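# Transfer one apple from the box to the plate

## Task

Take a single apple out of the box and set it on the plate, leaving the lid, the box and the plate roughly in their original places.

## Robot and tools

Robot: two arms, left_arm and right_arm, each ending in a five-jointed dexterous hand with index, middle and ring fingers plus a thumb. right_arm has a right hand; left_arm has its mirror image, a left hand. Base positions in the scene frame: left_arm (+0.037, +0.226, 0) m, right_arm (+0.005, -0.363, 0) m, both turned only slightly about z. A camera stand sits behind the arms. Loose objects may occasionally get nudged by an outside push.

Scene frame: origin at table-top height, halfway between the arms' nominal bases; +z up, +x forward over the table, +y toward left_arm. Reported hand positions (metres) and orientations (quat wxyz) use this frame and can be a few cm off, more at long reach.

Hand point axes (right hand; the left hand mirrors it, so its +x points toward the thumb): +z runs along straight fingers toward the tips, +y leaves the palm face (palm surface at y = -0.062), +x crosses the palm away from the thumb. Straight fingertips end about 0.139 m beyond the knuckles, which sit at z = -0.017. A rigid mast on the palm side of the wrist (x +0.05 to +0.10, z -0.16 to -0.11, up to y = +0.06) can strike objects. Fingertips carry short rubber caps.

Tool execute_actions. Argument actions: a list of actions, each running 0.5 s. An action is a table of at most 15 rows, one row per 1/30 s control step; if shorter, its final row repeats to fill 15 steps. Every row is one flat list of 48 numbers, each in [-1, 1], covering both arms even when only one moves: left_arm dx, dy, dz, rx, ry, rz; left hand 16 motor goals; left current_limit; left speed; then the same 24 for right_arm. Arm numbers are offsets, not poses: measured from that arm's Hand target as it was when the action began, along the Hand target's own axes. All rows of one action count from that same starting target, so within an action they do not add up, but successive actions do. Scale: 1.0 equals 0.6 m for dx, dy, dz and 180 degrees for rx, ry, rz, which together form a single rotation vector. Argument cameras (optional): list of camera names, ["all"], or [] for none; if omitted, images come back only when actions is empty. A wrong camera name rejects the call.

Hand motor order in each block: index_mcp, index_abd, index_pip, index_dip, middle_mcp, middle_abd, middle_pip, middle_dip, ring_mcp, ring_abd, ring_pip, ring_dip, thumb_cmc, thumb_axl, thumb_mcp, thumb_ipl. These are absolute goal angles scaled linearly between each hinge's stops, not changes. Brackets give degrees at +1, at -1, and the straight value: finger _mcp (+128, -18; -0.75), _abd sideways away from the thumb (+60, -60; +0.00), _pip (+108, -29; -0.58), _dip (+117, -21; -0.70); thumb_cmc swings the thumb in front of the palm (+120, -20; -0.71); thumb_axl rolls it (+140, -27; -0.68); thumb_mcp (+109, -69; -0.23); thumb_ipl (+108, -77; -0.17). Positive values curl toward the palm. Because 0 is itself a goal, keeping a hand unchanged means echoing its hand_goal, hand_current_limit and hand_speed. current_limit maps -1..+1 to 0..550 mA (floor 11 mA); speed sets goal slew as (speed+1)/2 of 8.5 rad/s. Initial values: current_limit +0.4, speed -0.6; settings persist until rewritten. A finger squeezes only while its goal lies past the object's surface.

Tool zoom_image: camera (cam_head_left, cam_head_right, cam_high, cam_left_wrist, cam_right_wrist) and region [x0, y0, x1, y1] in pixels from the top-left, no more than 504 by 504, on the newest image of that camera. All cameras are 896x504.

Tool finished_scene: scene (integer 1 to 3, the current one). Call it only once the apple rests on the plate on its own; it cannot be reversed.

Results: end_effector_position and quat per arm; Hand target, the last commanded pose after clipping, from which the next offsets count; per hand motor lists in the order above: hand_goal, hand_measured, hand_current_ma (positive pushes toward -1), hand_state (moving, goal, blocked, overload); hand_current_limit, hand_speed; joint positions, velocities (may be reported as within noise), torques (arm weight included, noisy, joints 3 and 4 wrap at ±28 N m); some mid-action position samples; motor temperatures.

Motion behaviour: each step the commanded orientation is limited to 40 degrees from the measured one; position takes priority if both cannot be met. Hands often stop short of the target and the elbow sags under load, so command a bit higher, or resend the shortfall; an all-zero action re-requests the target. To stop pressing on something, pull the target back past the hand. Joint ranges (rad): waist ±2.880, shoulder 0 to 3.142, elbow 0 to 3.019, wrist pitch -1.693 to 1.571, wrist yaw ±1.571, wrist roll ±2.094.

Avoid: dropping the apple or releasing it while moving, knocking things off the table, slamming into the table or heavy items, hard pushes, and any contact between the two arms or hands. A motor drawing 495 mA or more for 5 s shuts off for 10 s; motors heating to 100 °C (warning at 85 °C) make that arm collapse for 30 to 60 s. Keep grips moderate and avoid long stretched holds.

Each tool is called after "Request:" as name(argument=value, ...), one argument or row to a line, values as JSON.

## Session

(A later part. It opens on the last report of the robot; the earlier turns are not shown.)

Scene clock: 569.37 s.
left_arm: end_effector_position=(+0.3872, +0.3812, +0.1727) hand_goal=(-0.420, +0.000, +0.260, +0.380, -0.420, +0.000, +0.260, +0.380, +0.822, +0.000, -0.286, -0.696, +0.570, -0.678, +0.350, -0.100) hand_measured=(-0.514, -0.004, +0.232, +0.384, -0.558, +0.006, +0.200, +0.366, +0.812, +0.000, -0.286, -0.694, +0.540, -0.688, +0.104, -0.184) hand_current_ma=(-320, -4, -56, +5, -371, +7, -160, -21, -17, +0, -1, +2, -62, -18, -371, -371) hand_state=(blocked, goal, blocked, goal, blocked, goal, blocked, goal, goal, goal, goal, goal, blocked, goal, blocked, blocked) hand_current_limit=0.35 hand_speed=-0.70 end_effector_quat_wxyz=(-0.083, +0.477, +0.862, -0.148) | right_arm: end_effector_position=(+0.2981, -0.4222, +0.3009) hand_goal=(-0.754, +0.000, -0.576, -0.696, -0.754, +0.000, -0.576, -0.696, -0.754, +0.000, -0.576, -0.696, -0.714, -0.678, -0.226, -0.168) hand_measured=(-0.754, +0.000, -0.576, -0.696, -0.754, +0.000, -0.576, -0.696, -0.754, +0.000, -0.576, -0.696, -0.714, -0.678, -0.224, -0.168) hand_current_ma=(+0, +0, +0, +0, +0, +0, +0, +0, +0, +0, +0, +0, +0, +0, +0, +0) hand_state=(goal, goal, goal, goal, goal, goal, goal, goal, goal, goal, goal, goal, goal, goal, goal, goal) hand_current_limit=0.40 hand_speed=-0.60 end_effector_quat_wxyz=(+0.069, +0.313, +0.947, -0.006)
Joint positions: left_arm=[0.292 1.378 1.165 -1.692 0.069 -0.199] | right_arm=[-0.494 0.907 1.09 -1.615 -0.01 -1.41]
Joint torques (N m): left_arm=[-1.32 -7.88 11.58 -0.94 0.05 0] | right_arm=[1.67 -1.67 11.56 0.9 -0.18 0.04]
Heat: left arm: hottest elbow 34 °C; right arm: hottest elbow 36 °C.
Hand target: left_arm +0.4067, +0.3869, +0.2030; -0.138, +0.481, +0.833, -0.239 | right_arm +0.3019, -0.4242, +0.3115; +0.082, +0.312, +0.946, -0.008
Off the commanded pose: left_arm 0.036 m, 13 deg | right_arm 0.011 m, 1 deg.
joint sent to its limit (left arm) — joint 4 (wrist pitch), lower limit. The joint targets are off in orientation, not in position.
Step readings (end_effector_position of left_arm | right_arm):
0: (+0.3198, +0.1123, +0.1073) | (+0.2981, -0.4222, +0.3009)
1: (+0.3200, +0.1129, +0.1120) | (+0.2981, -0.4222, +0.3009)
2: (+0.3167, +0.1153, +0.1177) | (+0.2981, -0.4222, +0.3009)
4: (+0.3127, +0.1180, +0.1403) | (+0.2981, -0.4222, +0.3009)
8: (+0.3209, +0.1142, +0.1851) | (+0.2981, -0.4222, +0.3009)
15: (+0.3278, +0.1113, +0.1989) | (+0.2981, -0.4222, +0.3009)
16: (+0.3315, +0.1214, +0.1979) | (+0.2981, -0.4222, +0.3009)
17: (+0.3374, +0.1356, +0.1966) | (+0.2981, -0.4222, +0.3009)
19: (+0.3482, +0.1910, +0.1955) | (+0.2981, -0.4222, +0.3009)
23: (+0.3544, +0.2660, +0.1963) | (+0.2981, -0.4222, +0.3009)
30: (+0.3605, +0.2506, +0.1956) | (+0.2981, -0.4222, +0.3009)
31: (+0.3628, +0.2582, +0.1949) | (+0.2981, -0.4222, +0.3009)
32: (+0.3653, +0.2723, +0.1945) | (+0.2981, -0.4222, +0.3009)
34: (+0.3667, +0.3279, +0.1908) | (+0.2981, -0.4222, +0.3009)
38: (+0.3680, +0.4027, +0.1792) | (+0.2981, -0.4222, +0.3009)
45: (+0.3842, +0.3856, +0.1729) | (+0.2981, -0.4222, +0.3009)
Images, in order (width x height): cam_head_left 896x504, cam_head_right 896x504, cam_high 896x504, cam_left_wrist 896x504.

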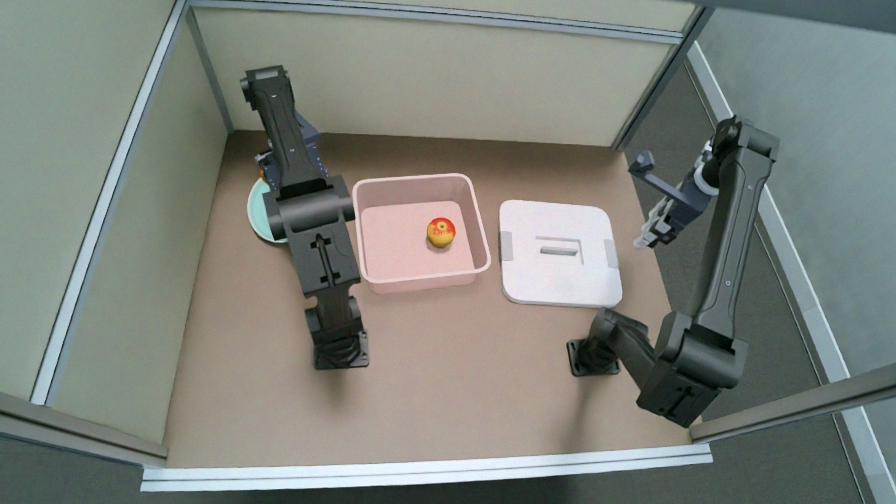

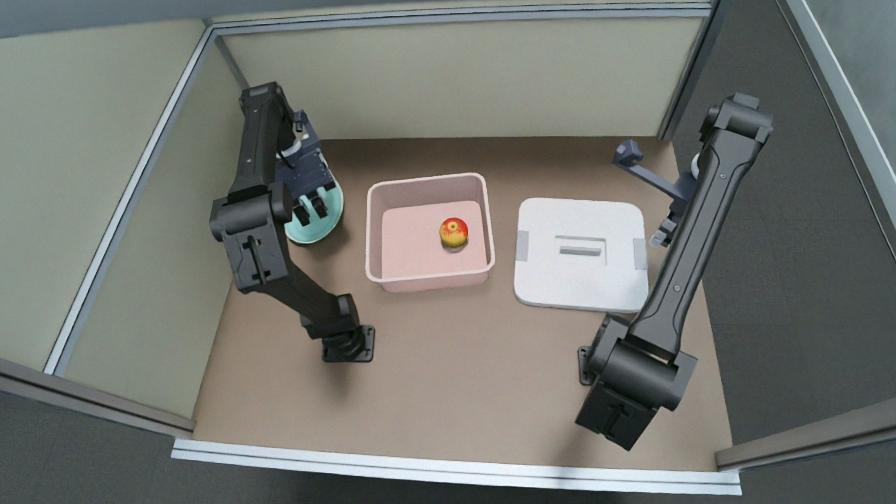

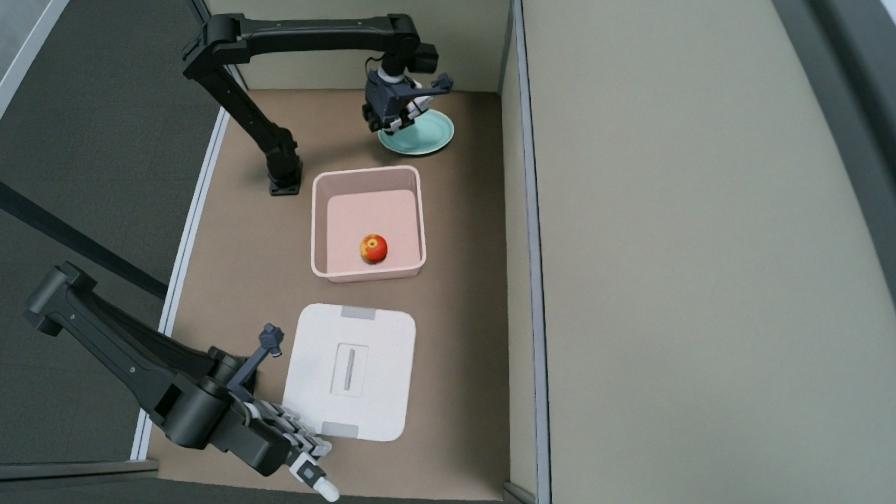

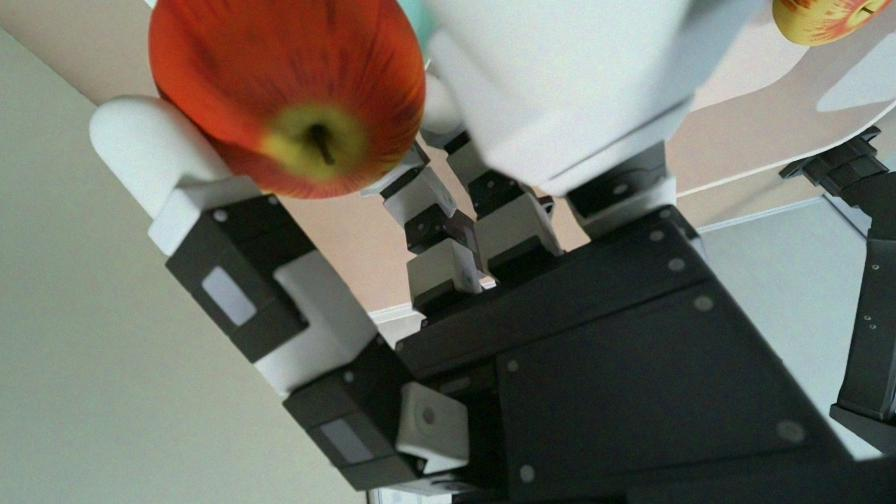

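Request:
execute_actions(
  actions=[
    [[0,0.0618,0.0989,0,0,0,-0.42,0,0.26,0.38,-0.42,0,0.26,0.38,0.822,0,-0.285,-0.696,0.571,-0.678,0.35,-0.1,0.3,-0.7,0,0,0,0,0,0,-0.754,0,-0.576,-0.696,-0.754,0,-0.576,-0.696,-0.754,0,-0.576,-0.696,-0.714,-0.678,-0.226,-0.168,0.4,-0.6]],
  ],
  cameras=["cam_head_right","cam_left_wrist","cam_high"],
)

Request:
zoom_image(
  camera="cam_high",
  region=[340, 50, 500, 210],
)

Scene clock: 580.87 s.
left_arm: end_effector_position=(+0.3940, +0.3786, +0.1098) hand_goal=(-0.420, +0.000, +0.260, +0.380, -0.420, +0.000, +0.260, +0.380, +0.822, +0.000, -0.286, -0.696, +0.570, -0.678, +0.350, -0.100) hand_measured=(-0.512, -0.004, +0.232, +0.384, -0.556, +0.006, +0.200, +0.368, +0.812, +0.000, -0.286, -0.694, +0.540, -0.688, +0.102, -0.184) hand_current_ma=(-311, -4, -56, +5, -358, +7, -160, -17, -16, +0, -1, +2, -62, -18, -358, -358) hand_state=(blocked, goal, blocked, goal, blocked, goal, blocked, goal, goal, goal, goal, goal, blocked, goal, blocked, blocked) hand_current_limit=0.30 hand_speed=-0.70 end_effector_quat_wxyz=(-0.130, +0.481, +0.839, -0.217) | right_arm: end_effector_position=(+0.2981, -0.4222, +0.3009) hand_goal=(-0.754, +0.000, -0.576, -0.696, -0.754, +0.000, -0.576, -0.696, -0.754, +0.000, -0.576, -0.696, -0.714, -0.678, -0.226, -0.168) hand_measured=(-0.754, +0.000, -0.576, -0.696, -0.754, +0.000, -0.576, -0.696, -0.754, +0.000, -0.576, -0.696, -0.714, -0.678, -0.224, -0.168) hand_current_ma=(+0, +0, +0, +0, +0, +0, +0, +0, +0, +0, +0, +0, +0, +0, +0, +0) hand_state=(goal, goal, goal, goal, goal, goal, goal, goal, goal, goal, goal, goal, goal, goal, goal, goal) hand_current_limit=0.40 hand_speed=-0.60 end_effector_quat_wxyz=(+0.069, +0.313, +0.947, -0.006)
Joint positions: left_arm=[0.292 1.556 1.173 -1.694 0.079 -0.16] | right_arm=[-0.494 0.907 1.09 -1.615 -0.01 -1.41]
Joint torques (N m): left_arm=[-0.44 -10.4 9.02 -1.29 0.11 -0.02] | right_arm=[1.67 -1.61 11.55 0.9 -0.18 0.04]
Heat: left arm: hottest elbow 34 °C; right arm: hottest elbow 36 °C.
Hand target: left_arm +0.4067, +0.3870, +0.1330; -0.138, +0.480, +0.833, -0.239 | right_arm +0.3019, -0.4242, +0.3115; +0.082, +0.312, +0.946, -0.008
Off the commanded pose: left_arm 0.028 m, 3 deg | right_arm 0.011 m, 1 deg.
joint sent to its limit (left arm) — joint 4 (wrist pitch), lower limit. The joint targets are off in orientation, not in position.
Step readings (end_effector_position of left_arm | right_arm):
0: (+0.3872, +0.3812, +0.1727) | (+0.2981, -0.4222, +0.3009)
1: (+0.3878, +0.3806, +0.1695) | (+0.2981, -0.4222, +0.3009)
2: (+0.3897, +0.3801, +0.1641) | (+0.2981, -0.4222, +0.3009)
4: (+0.3931, +0.3799, +0.1471) | (+0.2981, -0.4222, +0.3009)
8: (+0.3936, +0.3791, +0.1115) | (+0.2981, -0.4222, +0.3009)
15: (+0.3939, +0.3788, +0.1098) | (+0.2981, -0.4222, +0.3009)
Images, in order (width x height): cam_head_right 896x504, cam_high 896x504, cam_left_wrist 896x504.

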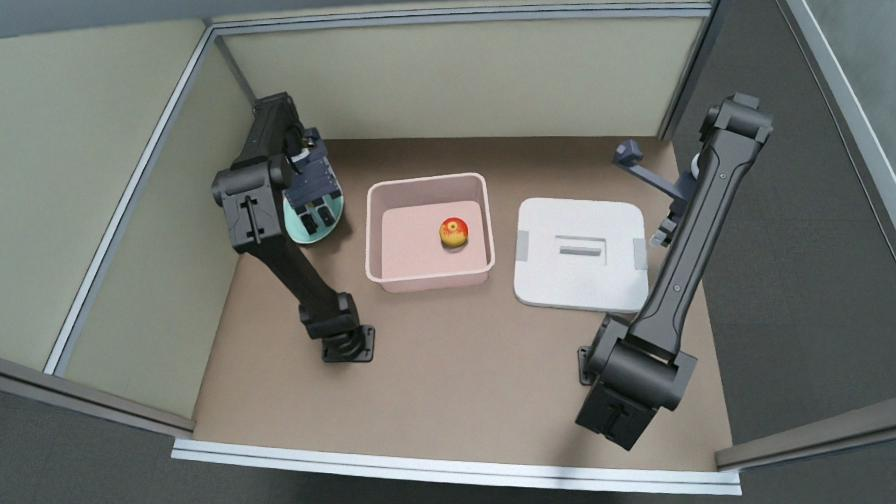

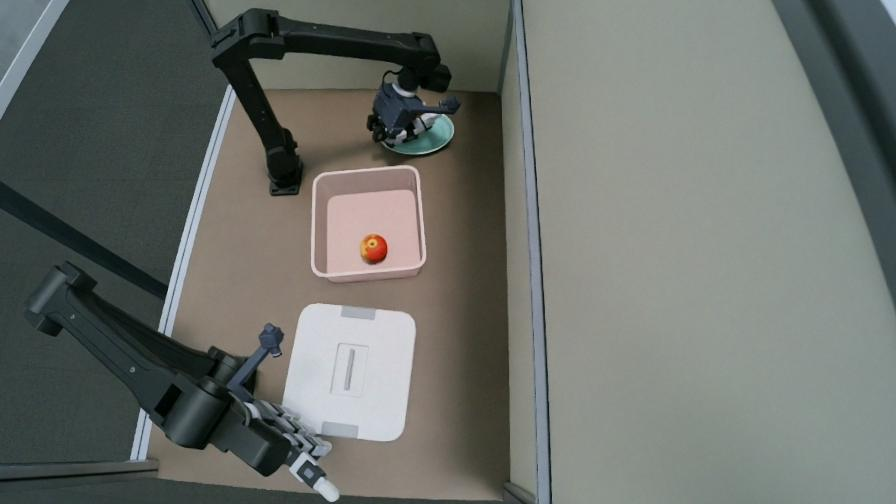

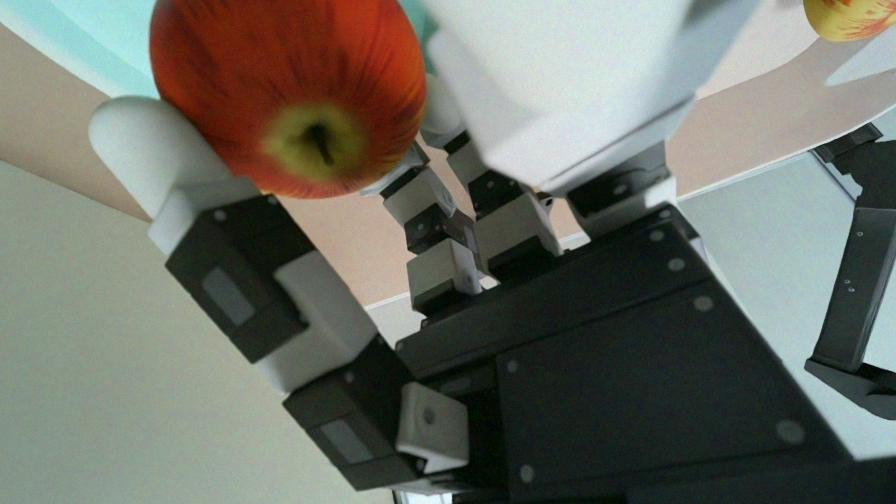

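Scaled by 3.150 from the camera's 896x504 image, which has a finer 1280x720 frame.

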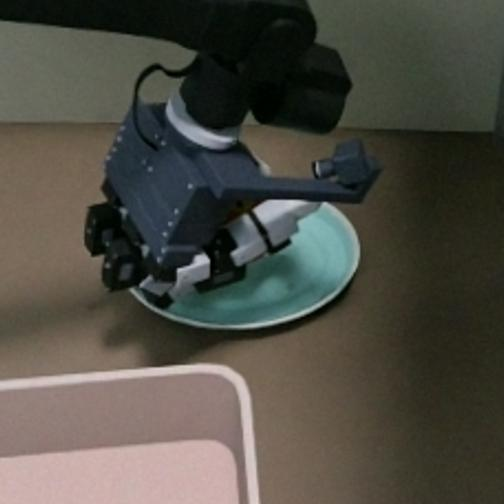

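Request:
execute_actions(
  actions=[
    [[0,0.0905,0.0023,0,0,0,-0.42,0,0.26,0.38,-0.42,0,0.26,0.38,0.822,0,-0.285,-0.696,0.571,-0.678,0.35,-0.1,0.3,-0.7,0,0,0,0,0,0,-0.754,0,-0.576,-0.696,-0.754,0,-0.576,-0.696,-0.754,0,-0.576,-0.696,-0.714,-0.678,-0.226,-0.168,0.4,-0.6]],
  ],
  cameras=["cam_head_right","cam_left_wrist","cam_high"],
)

Request:
zoom_image(
  camera="cam_high",
  region=[340, 50, 500, 210],
)

Request:
zoom_image(
  camera="cam_head_right",
  region=[220, 100, 420, 280],
)

Scene clock: 588.33 s.
left_arm: end_effector_position=(+0.4298, +0.3986, +0.0805) hand_goal=(-0.420, +0.000, +0.260, +0.380, -0.420, +0.000, +0.260, +0.380, +0.822, +0.000, -0.286, -0.696, +0.570, -0.678, +0.350, -0.100) hand_measured=(-0.512, -0.004, +0.232, +0.384, -0.556, +0.006, +0.200, +0.370, +0.812, +0.000, -0.286, -0.694, +0.542, -0.688, +0.102, -0.184) hand_current_ma=(-308, -4, -55, +5, -358, +7, -160, -15, -16, +0, -1, +2, -62, -18, -357, -358) hand_state=(blocked, goal, blocked, goal, blocked, goal, blocked, goal, goal, goal, goal, goal, blocked, goal, blocked, blocked) hand_current_limit=0.30 hand_speed=-0.70 end_effector_quat_wxyz=(-0.140, +0.480, +0.833, -0.235) | right_arm: end_effector_position=(+0.2981, -0.4222, +0.3009) hand_goal=(-0.754, +0.000, -0.576, -0.696, -0.754, +0.000, -0.576, -0.696, -0.754, +0.000, -0.576, -0.696, -0.714, -0.678, -0.226, -0.168) hand_measured=(-0.754, +0.000, -0.576, -0.696, -0.754, +0.000, -0.576, -0.696, -0.754, +0.000, -0.576, -0.696, -0.714, -0.678, -0.224, -0.168) hand_current_ma=(+0, +0, +0, +0, +0, +0, +0, +0, +0, +0, +0, +0, +0, +0, +0, +0) hand_state=(goal, goal, goal, goal, goal, goal, goal, goal, goal, goal, goal, goal, goal, goal, goal, goal) hand_current_limit=0.40 hand_speed=-0.60 end_effector_quat_wxyz=(+0.069, +0.313, +0.947, -0.006)
Joint positions: left_arm=[0.31 1.714 1.281 -1.689 0.076 -0.137] | right_arm=[-0.494 0.907 1.09 -1.615 -0.01 -1.41]
Joint torques (N m): left_arm=[-0.38 -11.58 9.46 -1.62 0 -0.02] | right_arm=[1.67 -1.61 11.56 0.88 -0.18 0.04]
Heat: left arm: hottest elbow 35 °C; right arm: hottest elbow 36 °C.
Hand target: left_arm +0.4459, +0.4097, +0.1031; -0.138, +0.480, +0.833, -0.239 | right_arm +0.3019, -0.4242, +0.3115; +0.082, +0.312, +0.946, -0.008
Off the commanded pose: left_arm 0.030 m, 0 deg | right_arm 0.011 m, 1 deg.
joint sent to its limit (left arm) — joint 4 (wrist pitch), lower limit. The joint targets are off in orientation, not in position.
Step readings (end_effector_position of left_arm | right_arm):
0: (+0.3942, +0.3784, +0.1097) | (+0.2981, -0.4222, +0.3009)
1: (+0.3963, +0.3798, +0.1089) | (+0.2981, -0.4222, +0.3009)
2: (+0.4013, +0.3821, +0.1073) | (+0.2981, -0.4222, +0.3009)
4: (+0.4168, +0.3898, +0.1002) | (+0.2981, -0.4222, +0.3009)
8: (+0.4302, +0.3981, +0.0824) | (+0.2981, -0.4222, +0.3009)
15: (+0.4298, +0.3987, +0.0805) | (+0.2981, -0.4222, +0.3009)
Images, in order (width x height): cam_head_right 896x504, cam_high 896x504, cam_left_wrist 896x504.

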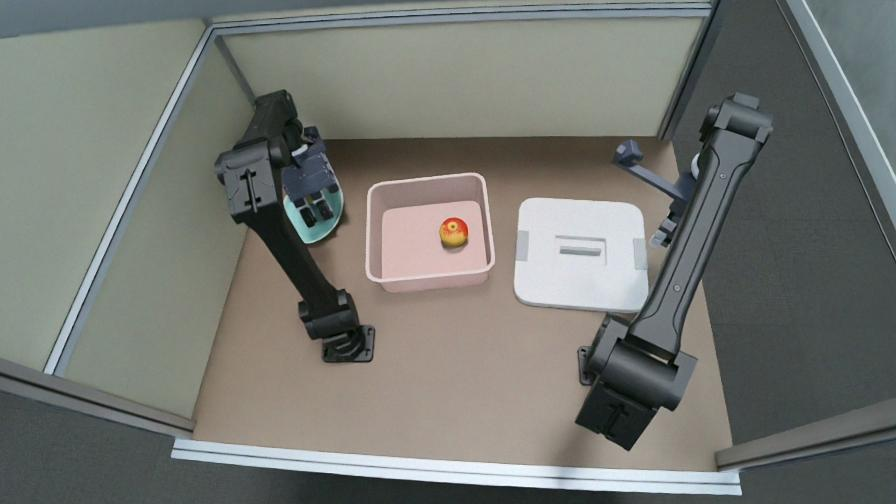

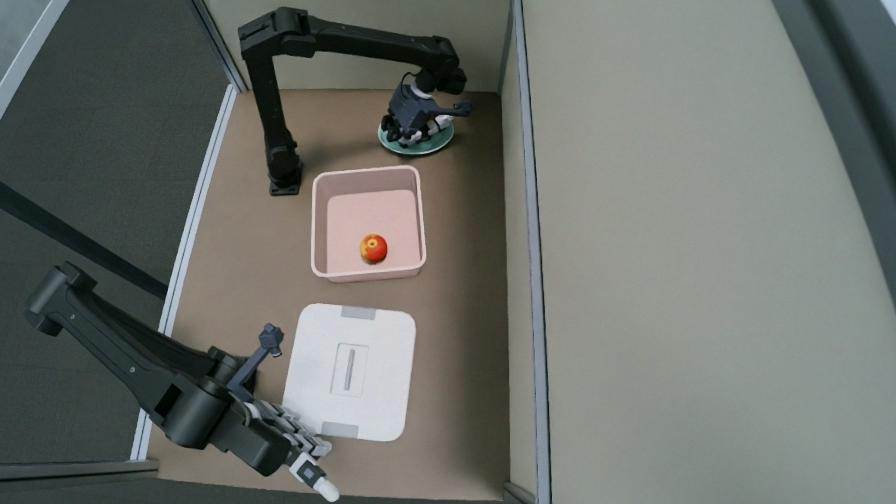

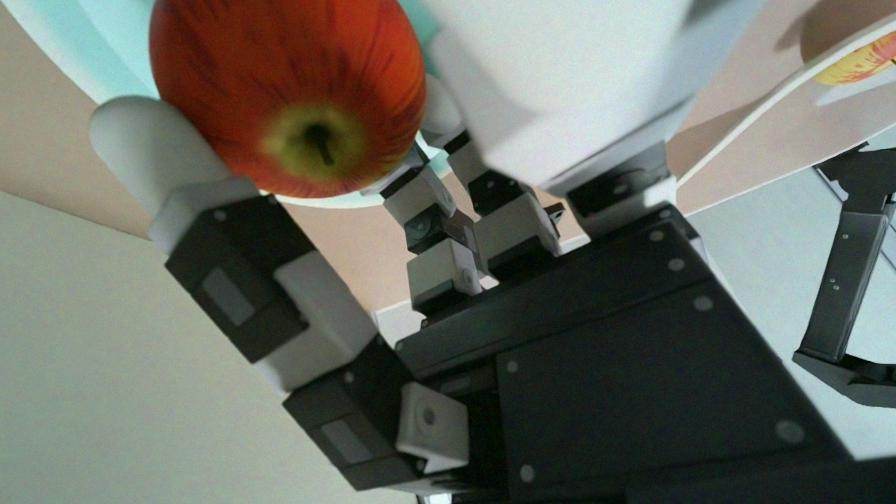

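Scaled by 3.150 from the camera's 896x504 image, which has a finer 1280x720 frame.

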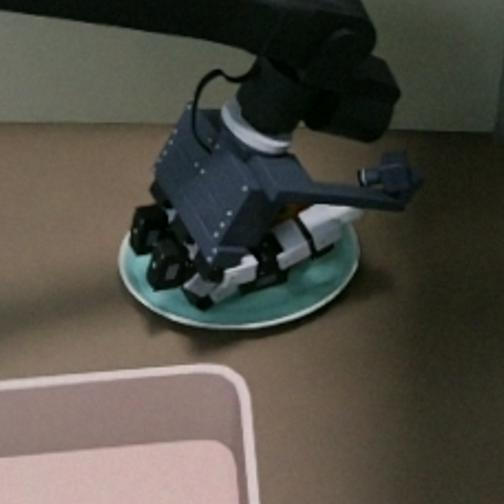

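Scaled by 2.520 from the camera's 896x504 image, which has a finer 1280x720 frame.

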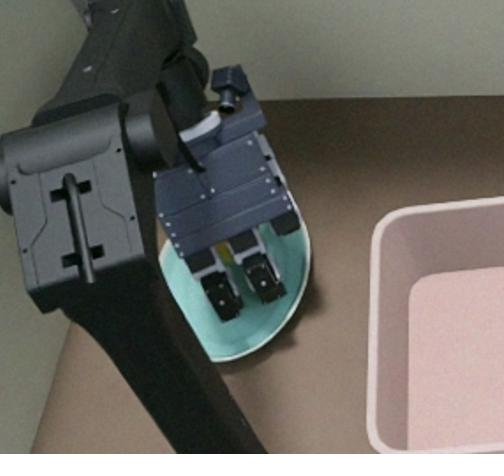

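Request:
execute_actions(
  actions=[
    [[0,0.0106,0.017,0,0,0,-0.42,0,0.26,0.38,-0.42,0,0.26,0.38,0.822,0,-0.285,-0.696,0.571,-0.678,0.35,-0.1,0.3,-0.7,0,0,0,0,0,0,-0.754,0,-0.576,-0.696,-0.754,0,-0.576,-0.696,-0.754,0,-0.576,-0.696,-0.714,-0.678,-0.226,-0.168,0.4,-0.6]],
  ],
  cameras=["cam_left_wrist"],
)

Scene clock: 593.93 s.
left_arm: end_effector_position=(+0.4298, +0.3984, +0.0785) hand_goal=(-0.420, +0.000, +0.260, +0.380, -0.420, +0.000, +0.260, +0.380, +0.822, +0.000, -0.286, -0.696, +0.570, -0.678, +0.350, -0.100) hand_measured=(-0.512, -0.004, +0.232, +0.384, -0.556, +0.006, +0.200, +0.370, +0.812, +0.000, -0.286, -0.694, +0.542, -0.688, +0.102, -0.184) hand_current_ma=(-308, -4, -55, +5, -358, +7, -160, -15, -16, +0, -1, +2, -62, -18, -358, -357) hand_state=(blocked, goal, blocked, goal, blocked, goal, blocked, goal, goal, goal, goal, goal, blocked, goal, blocked, blocked) hand_current_limit=0.30 hand_speed=-0.70 end_effector_quat_wxyz=(-0.141, +0.481, +0.832, -0.237) | right_arm: end_effector_position=(+0.2981, -0.4222, +0.3009) hand_goal=(-0.754, +0.000, -0.576, -0.696, -0.754, +0.000, -0.576, -0.696, -0.754, +0.000, -0.576, -0.696, -0.714, -0.678, -0.226, -0.168) hand_measured=(-0.754, +0.000, -0.576, -0.696, -0.754, +0.000, -0.576, -0.696, -0.754, +0.000, -0.576, -0.696, -0.714, -0.678, -0.224, -0.168) hand_current_ma=(+0, +0, +0, +0, +0, +0, +0, +0, +0, +0, +0, +0, +0, +0, +0, +0) hand_state=(goal, goal, goal, goal, goal, goal, goal, goal, goal, goal, goal, goal, goal, goal, goal, goal) hand_current_limit=0.40 hand_speed=-0.60 end_effector_quat_wxyz=(+0.069, +0.313, +0.947, -0.006)
Joint positions: left_arm=[0.31 1.719 1.281 -1.689 0.076 -0.134] | right_arm=[-0.494 0.907 1.09 -1.615 -0.01 -1.41]
Joint torques (N m): left_arm=[-0.26 -9.47 9.69 -1.63 0.05 -0.02] | right_arm=[1.67 -1.61 11.56 0.9 -0.18 0.04]
Heat: left arm: hottest elbow 35 °C; right arm: hottest elbow 36 °C.
Hand target: left_arm +0.4458, +0.4097, +0.0911; -0.138, +0.480, +0.833, -0.239 | right_arm +0.3019, -0.4242, +0.3115; +0.082, +0.312, +0.946, -0.008
Off the commanded pose: left_arm 0.023 m, 0 deg | right_arm 0.011 m, 1 deg.
joint sent to its limit (left arm) — joint 4 (wrist pitch), lower limit. The joint targets still meet the commanded pose.
Step readings (end_effector_position of left_arm | right_arm):
0: (+0.4298, +0.3986, +0.0805) | (+0.2981, -0.4222, +0.3009)
1: (+0.4298, +0.3986, +0.0804) | (+0.2981, -0.4222, +0.3009)
2: (+0.4298, +0.3986, +0.0802) | (+0.2981, -0.4222, +0.3009)
4: (+0.4298, +0.3985, +0.0797) | (+0.2981, -0.4222, +0.3009)
8: (+0.4298, +0.3984, +0.0786) | (+0.2981, -0.4222, +0.3009)
15: (+0.4298, +0.3984, +0.0785) | (+0.2981, -0.4222, +0.3009)
Images, in order (width x height): cam_left_wrist 896x504.

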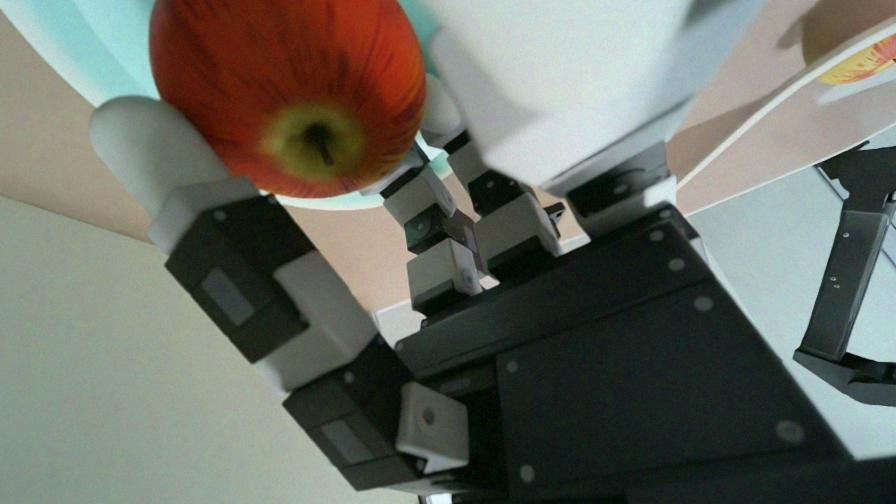

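Request:
execute_actions(
  actions=[
    [[0,0.0177,0.0283,0,0,0,-0.42,0,0.26,0.38,-0.42,0,0.26,0.38,0.822,0,-0.285,-0.696,0.571,-0.678,0.35,-0.1,0.3,-0.7,0,0,0,0,0,0,-0.754,0,-0.576,-0.696,-0.754,0,-0.576,-0.696,-0.754,0,-0.576,-0.696,-0.714,-0.678,-0.226,-0.168,0.4,-0.6]],
  ],
  cameras=["cam_left_wrist","cam_high"],
)

Request:
zoom_image(
  camera="cam_high",
  region=[340, 50, 500, 210],
)

Scene clock: 597.97 s.
left_arm: end_effector_position=(+0.4292, +0.3996, +0.0672) hand_goal=(-0.420, +0.000, +0.260, +0.380, -0.420, +0.000, +0.260, +0.380, +0.822, +0.000, -0.286, -0.696, +0.570, -0.678, +0.350, -0.100) hand_measured=(-0.490, -0.004, +0.236, +0.384, -0.538, +0.008, +0.232, +0.382, +0.812, +0.000, -0.286, -0.694, +0.536, -0.690, +0.086, -0.182) hand_current_ma=(-219, -4, -46, +5, -357, +9, -57, +3, -16, +0, -1, +2, -76, -23, -357, -357) hand_state=(blocked, goal, blocked, goal, blocked, goal, blocked, goal, goal, goal, goal, goal, blocked, goal, blocked, blocked) hand_current_limit=0.30 hand_speed=-0.70 end_effector_quat_wxyz=(-0.150, +0.478, +0.829, -0.248) | right_arm: end_effector_position=(+0.2981, -0.4222, +0.3009) hand_goal=(-0.754, +0.000, -0.576, -0.696, -0.754, +0.000, -0.576, -0.696, -0.754, +0.000, -0.576, -0.696, -0.714, -0.678, -0.226, -0.168) hand_measured=(-0.754, +0.000, -0.576, -0.696, -0.754, +0.000, -0.576, -0.696, -0.754, +0.000, -0.576, -0.696, -0.714, -0.678, -0.224, -0.168) hand_current_ma=(+0, +0, +0, +0, +0, +0, +0, +0, +0, +0, +0, +0, +0, +0, +0, +0) hand_state=(goal, goal, goal, goal, goal, goal, goal, goal, goal, goal, goal, goal, goal, goal, goal, goal) hand_current_limit=0.40 hand_speed=-0.60 end_effector_quat_wxyz=(+0.069, +0.313, +0.947, -0.006)
Joint positions: left_arm=[0.313 1.751 1.287 -1.691 0.074 -0.132] | right_arm=[-0.494 0.907 1.09 -1.615 -0.01 -1.41]
Joint torques (N m): left_arm=[-0.38 -8.88 9.03 -1.09 0.17 0.01] | right_arm=[1.67 -1.67 11.58 0.9 -0.18 0.04]
Heat: left arm: hottest elbow 34 °C; right arm: hottest elbow 36 °C.
Hand target: left_arm +0.4459, +0.4097, +0.0710; -0.138, +0.480, +0.833, -0.239 | right_arm +0.3019, -0.4242, +0.3115; +0.082, +0.312, +0.946, -0.008
Off the commanded pose: left_arm 0.020 m, 2 deg | right_arm 0.011 m, 1 deg.
Step readings (end_effector_position of left_arm | right_arm):
0: (+0.4298, +0.3984, +0.0785) | (+0.2981, -0.4222, +0.3009)
1: (+0.4297, +0.3983, +0.0774) | (+0.2981, -0.4222, +0.3009)
2: (+0.4297, +0.3984, +0.0756) | (+0.2981, -0.4222, +0.3009)
4: (+0.4295, +0.3984, +0.0698) | (+0.2981, -0.4222, +0.3009)
8: (+0.4292, +0.3996, +0.0672) | (+0.2981, -0.4222, +0.3009)
15: (+0.4292, +0.3996, +0.0672) | (+0.2981, -0.4222, +0.3009)
Images, in order (width x height): cam_high 896x504, cam_left_wrist 896x504.

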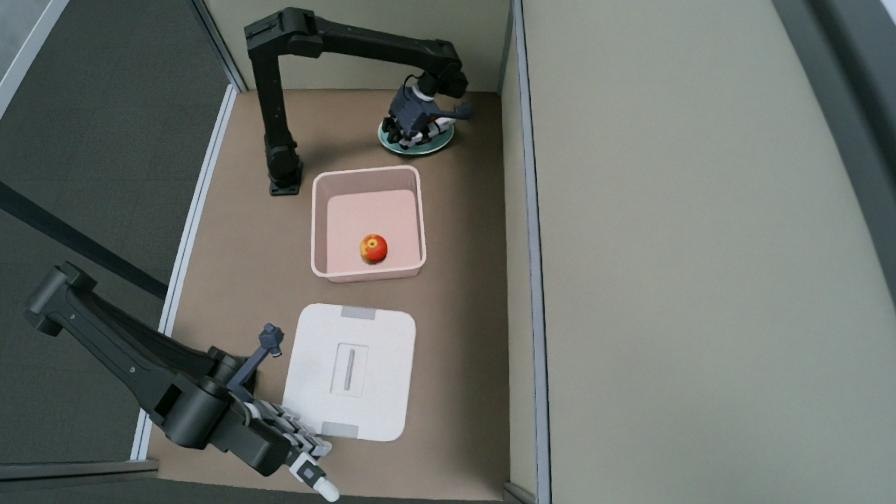

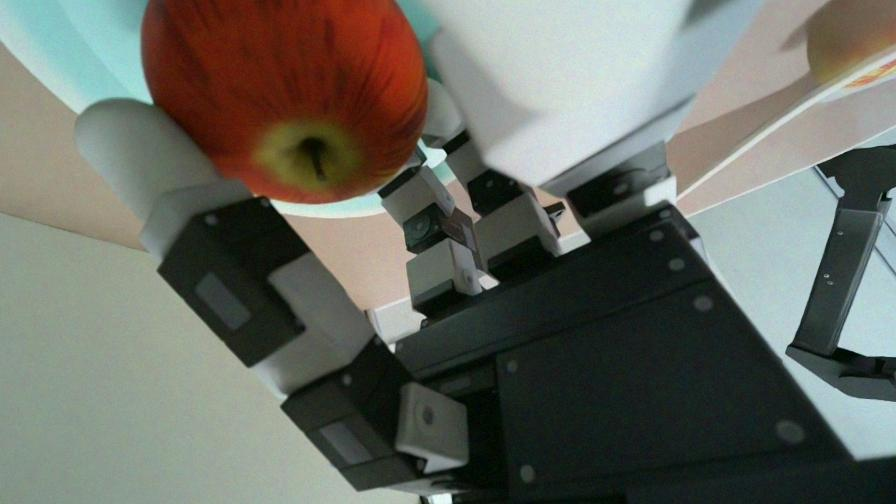

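Scaled by 3.150 from the camera's 896x504 image, which has a finer 1280x720 frame.

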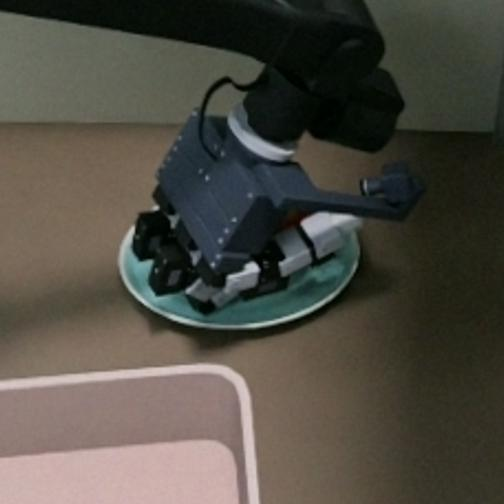

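Request:
execute_actions(
  actions=[
    [[0,0,0,0,0,0,-0.6,0,0.226,0.38,-0.6,0,0.226,0.38,0.822,0,-0.285,-0.696,0.571,-0.678,0.05,-0.168,0.3,-0.8,0,0,0,0,0,0,-0.754,0,-0.576,-0.696,-0.754,0,-0.576,-0.696,-0.754,0,-0.576,-0.696,-0.714,-0.678,-0.226,-0.168,0.4,-0.6]],
    [[0,0,0,0,0,0,-0.89,0,0.2,0.38,-0.89,0,0.2,0.38,0.822,0,-0.285,-0.696,0.571,-0.678,-0.1,-0.168,0.3,-0.7,0,0,0,0,0,0,-0.754,0,-0.576,-0.696,-0.754,0,-0.576,-0.696,-0.754,0,-0.576,-0.696,-0.714,-0.678,-0.226,-0.168,0.4,-0.6]],
  ],
  cameras=["cam_left_wrist","cam_high"],
)

Request:
zoom_image(
  camera="cam_high",
  region=[340, 50, 500, 210],
)

Scene clock: 604.37 s.
left_arm: end_effector_position=(+0.4338, +0.4019, +0.0687) hand_goal=(-0.890, +0.000, +0.200, +0.380, -0.890, +0.000, +0.200, +0.380, +0.822, +0.000, -0.286, -0.696, +0.570, -0.678, -0.100, -0.168) hand_measured=(-0.876, -0.004, +0.202, +0.382, -0.840, -0.002, +0.214, +0.380, +0.812, +0.000, -0.286, -0.694, +0.568, -0.680, -0.092, -0.170) hand_current_ma=(+26, -2, +1, +2, +139, -2, +23, +0, -16, +0, -1, +2, -2, -3, +14, -1) hand_state=(goal, goal, goal, goal, blocked, goal, goal, goal, goal, goal, goal, goal, goal, goal, goal, goal) hand_current_limit=0.30 hand_speed=-0.70 end_effector_quat_wxyz=(-0.145, +0.479, +0.831, -0.242) | right_arm: end_effector_position=(+0.2981, -0.4222, +0.3009) hand_goal=(-0.754, +0.000, -0.576, -0.696, -0.754, +0.000, -0.576, -0.696, -0.754, +0.000, -0.576, -0.696, -0.714, -0.678, -0.226, -0.168) hand_measured=(-0.754, +0.000, -0.576, -0.696, -0.754, +0.000, -0.576, -0.696, -0.754, +0.000, -0.576, -0.696, -0.714, -0.678, -0.224, -0.168) hand_current_ma=(+0, +0, +0, +0, +0, +0, +0, +0, +0, +0, +0, +0, +0, +0, +0, +0) hand_state=(goal, goal, goal, goal, goal, goal, goal, goal, goal, goal, goal, goal, goal, goal, goal, goal) hand_current_limit=0.40 hand_speed=-0.60 end_effector_quat_wxyz=(+0.069, +0.313, +0.947, -0.006)
Joint positions: left_arm=[0.314 1.751 1.294 -1.683 0.073 -0.132] | right_arm=[-0.494 0.907 1.09 -1.615 -0.01 -1.41]
Joint torques (N m): left_arm=[-0.44 -8.88 8.58 -1.43 0.21 0] | right_arm=[1.67 -1.67 11.56 0.88 -0.18 0.03]
Heat: left arm: hottest elbow 34 °C; right arm: hottest elbow 36 °C.
Hand target: left_arm +0.4459, +0.4097, +0.0711; -0.138, +0.480, +0.833, -0.239 | right_arm +0.3019, -0.4242, +0.3115; +0.082, +0.312, +0.946, -0.008
Off the commanded pose: left_arm 0.015 m, 1 deg | right_arm 0.011 m, 1 deg.
Step readings (end_effector_position of left_arm | right_arm):
0: (+0.4292, +0.3996, +0.0672) | (+0.2981, -0.4222, +0.3009)
1: (+0.4292, +0.3996, +0.0672) | (+0.2981, -0.4222, +0.3009)
2: (+0.4292, +0.3996, +0.0672) | (+0.2981, -0.4222, +0.3009)
4: (+0.4292, +0.3996, +0.0672) | (+0.2981, -0.4222, +0.3009)
8: (+0.4292, +0.3996, +0.0672) | (+0.2981, -0.4222, +0.3009)
15: (+0.4292, +0.3996, +0.0672) | (+0.2981, -0.4222, +0.3009)
16: (+0.4292, +0.3996, +0.0672) | (+0.2981, -0.4222, +0.3009)
17: (+0.4292, +0.3996, +0.0672) | (+0.2981, -0.4222, +0.3009)
19: (+0.4292, +0.3995, +0.0672) | (+0.2981, -0.4222, +0.3009)
23: (+0.4326, +0.4013, +0.0680) | (+0.2981, -0.4222, +0.3009)
30: (+0.4338, +0.4019, +0.0687) | (+0.2981, -0.4222, +0.3009)
Images, in order (width x height): cam_high 896x504, cam_left_wrist 896x504.

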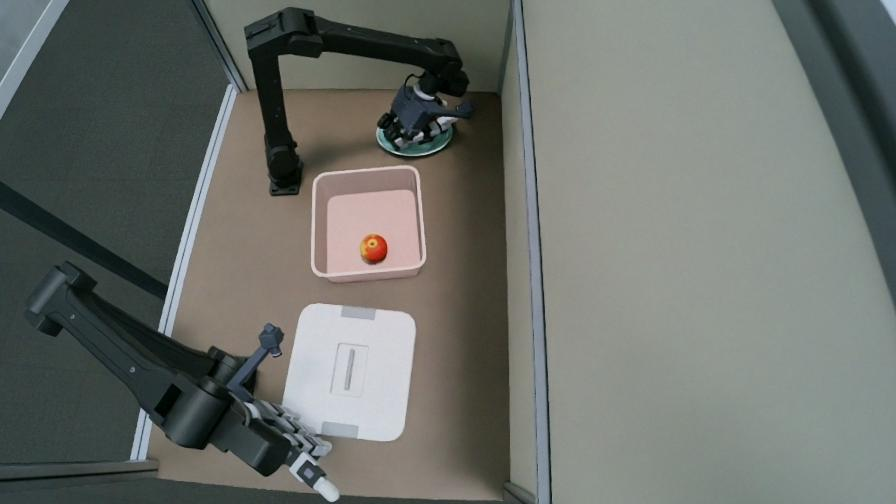

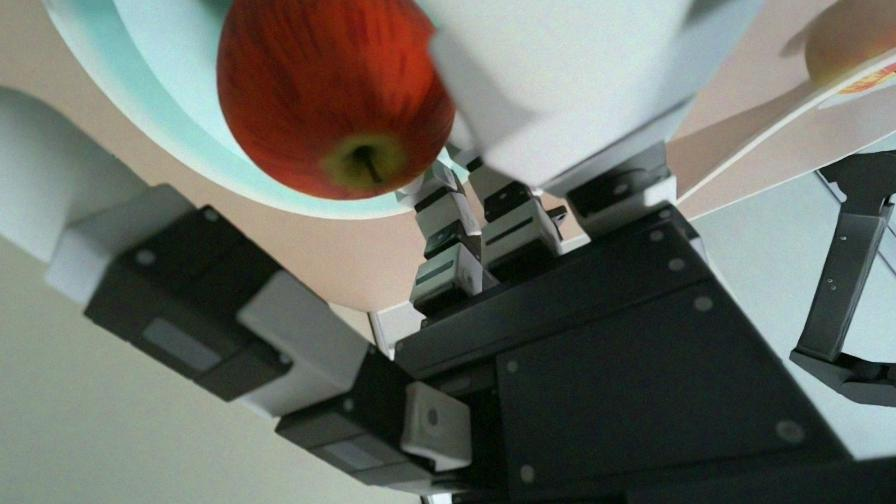

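Scaled by 3.150 from the camera's 896x504 image, which has a finer 1280x720 frame.

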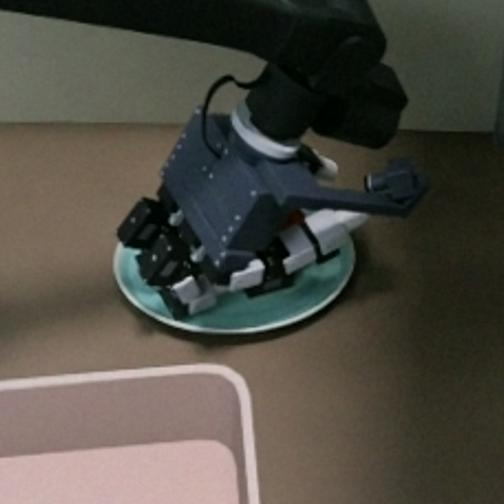

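Request:
execute_actions(
  actions=[
    [[-0.0083,-0.032,-0.0783,0,0,0,-0.92,0,0.2,0.38,-0.92,0,0.2,0.38,0.822,0,-0.285,-0.696,0.571,-0.678,-0.2,-0.168,0.3,-0.5,0,0,0,0,0,0,-0.754,0,-0.576,-0.696,-0.754,0,-0.576,-0.696,-0.754,0,-0.576,-0.696,-0.714,-0.678,-0.226,-0.168,0.4,-0.6]],
    [[0,-0.0883,-0.1413,0,0,0,-0.92,0,0.2,0.38,-0.92,0,0.2,0.38,0.822,0,-0.285,-0.696,0.571,-0.678,-0.2,-0.168,0.3,-0.5,0,0,0,0,0,0,-0.754,0,-0.576,-0.696,-0.754,0,-0.576,-0.696,-0.754,0,-0.576,-0.696,-0.714,-0.678,-0.226,-0.168,0.4,-0.6]],
  ],
  cameras=["cam_left_wrist","cam_high","cam_head_right"],
)

Scene clock: 612.20 s.
left_arm: end_effector_position=(+0.4468, +0.4108, +0.2121) hand_goal=(-0.920, +0.000, +0.200, +0.380, -0.920, +0.000, +0.200, +0.380, +0.822, +0.000, -0.286, -0.696, +0.570, -0.678, -0.200, -0.168) hand_measured=(-0.912, -0.002, +0.202, +0.382, -0.912, -0.002, +0.202, +0.380, +0.810, +0.000, -0.288, -0.694, +0.568, -0.680, -0.192, -0.168) hand_current_ma=(+12, -2, +1, +1, +12, -2, +1, +0, -22, +0, -1, +2, -1, -3, +14, +0) hand_state=(goal, goal, goal, goal, goal, goal, goal, goal, goal, goal, goal, goal, goal, goal, goal, goal) hand_current_limit=0.30 hand_speed=-0.50 end_effector_quat_wxyz=(-0.047, +0.490, +0.863, -0.109) | right_arm: end_effector_position=(+0.2981, -0.4222, +0.3009) hand_goal=(-0.754, +0.000, -0.576, -0.696, -0.754, +0.000, -0.576, -0.696, -0.754, +0.000, -0.576, -0.696, -0.714, -0.678, -0.226, -0.168) hand_measured=(-0.754, +0.000, -0.576, -0.696, -0.754, +0.000, -0.576, -0.696, -0.754, +0.000, -0.576, -0.696, -0.714, -0.678, -0.224, -0.168) hand_current_ma=(+0, +0, +0, +0, +0, +0, +0, +0, +0, +0, +0, +0, +0, +0, +0, +0) hand_state=(goal, goal, goal, goal, goal, goal, goal, goal, goal, goal, goal, goal, goal, goal, goal, goal) hand_current_limit=0.40 hand_speed=-0.60 end_effector_quat_wxyz=(+0.069, +0.313, +0.947, -0.006)
Joint positions: left_arm=[0.314 1.46 1.352 -1.692 0.065 -0.159] | right_arm=[-0.494 0.907 1.09 -1.615 -0.01 -1.41]
Joint torques (N m): left_arm=[-2.14 -7.53 9.47 -0.69 0 -0.19] | right_arm=[1.61 -1.67 11.56 0.88 -0.18 0.04]
Heat: left arm: hottest elbow 34 °C; right arm: hottest elbow 36 °C.
Hand target: left_arm +0.4558, +0.4097, +0.2211; -0.138, +0.480, +0.833, -0.239 | right_arm +0.3019, -0.4242, +0.3115; +0.082, +0.312, +0.946, -0.008
Off the commanded pose: left_arm 0.013 m, 19 deg | right_arm 0.011 m, 1 deg.
joint sent to its limit (left arm) — joint 4 (wrist pitch), lower limit. The joint targets are off in orientation, not in position.
Step readings (end_effector_position of left_arm | right_arm):
0: (+0.4338, +0.4019, +0.0687) | (+0.2981, -0.4222, +0.3009)
1: (+0.4342, +0.4021, +0.0703) | (+0.2981, -0.4222, +0.3009)
2: (+0.4345, +0.4022, +0.0724) | (+0.2981, -0.4222, +0.3009)
4: (+0.4351, +0.4025, +0.0798) | (+0.2981, -0.4222, +0.3009)
8: (+0.4378, +0.4036, +0.0965) | (+0.2981, -0.4222, +0.3009)
15: (+0.4403, +0.4045, +0.1006) | (+0.2981, -0.4222, +0.3009)
16: (+0.4403, +0.4051, +0.1053) | (+0.2981, -0.4222, +0.3009)
17: (+0.4406, +0.4061, +0.1127) | (+0.2981, -0.4222, +0.3009)
19: (+0.4404, +0.4070, +0.1384) | (+0.2981, -0.4222, +0.3009)
23: (+0.4405, +0.4078, +0.2028) | (+0.2981, -0.4222, +0.3009)
30: (+0.4456, +0.4102, +0.2190) | (+0.2981, -0.4222, +0.3009)
Images, in order (width x height): cam_head_right 896x504, cam_high 896x504, cam_left_wrist 896x504.

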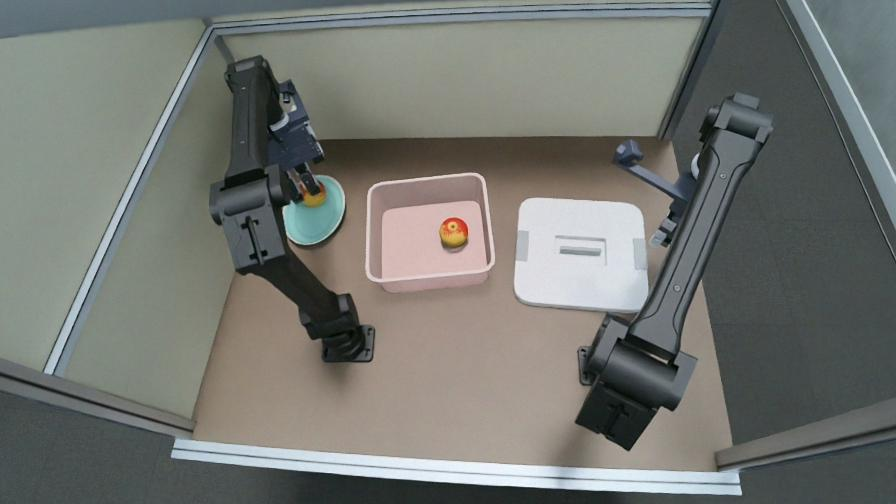

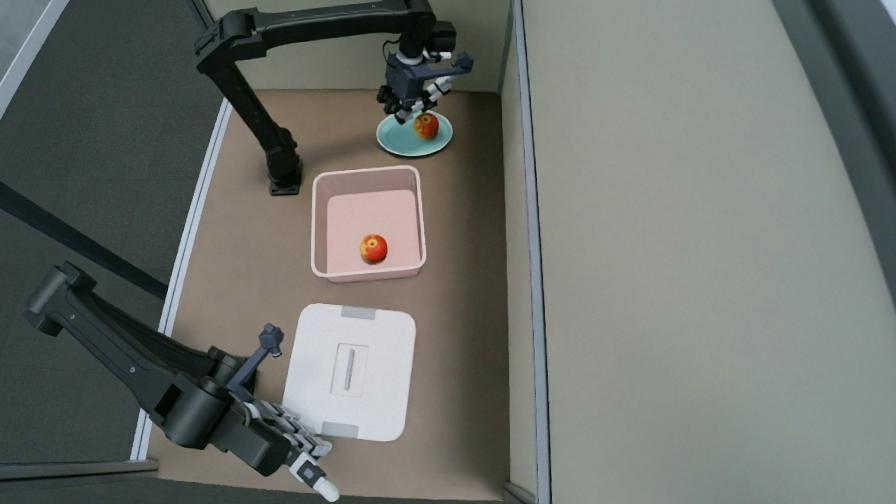

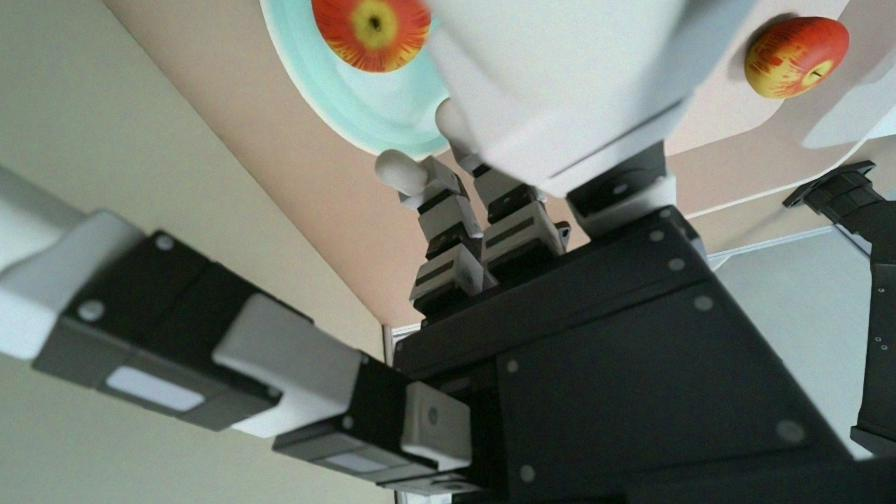

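Request:
finished_scene(
  scene=1,
)

The scene is finished: the task was done.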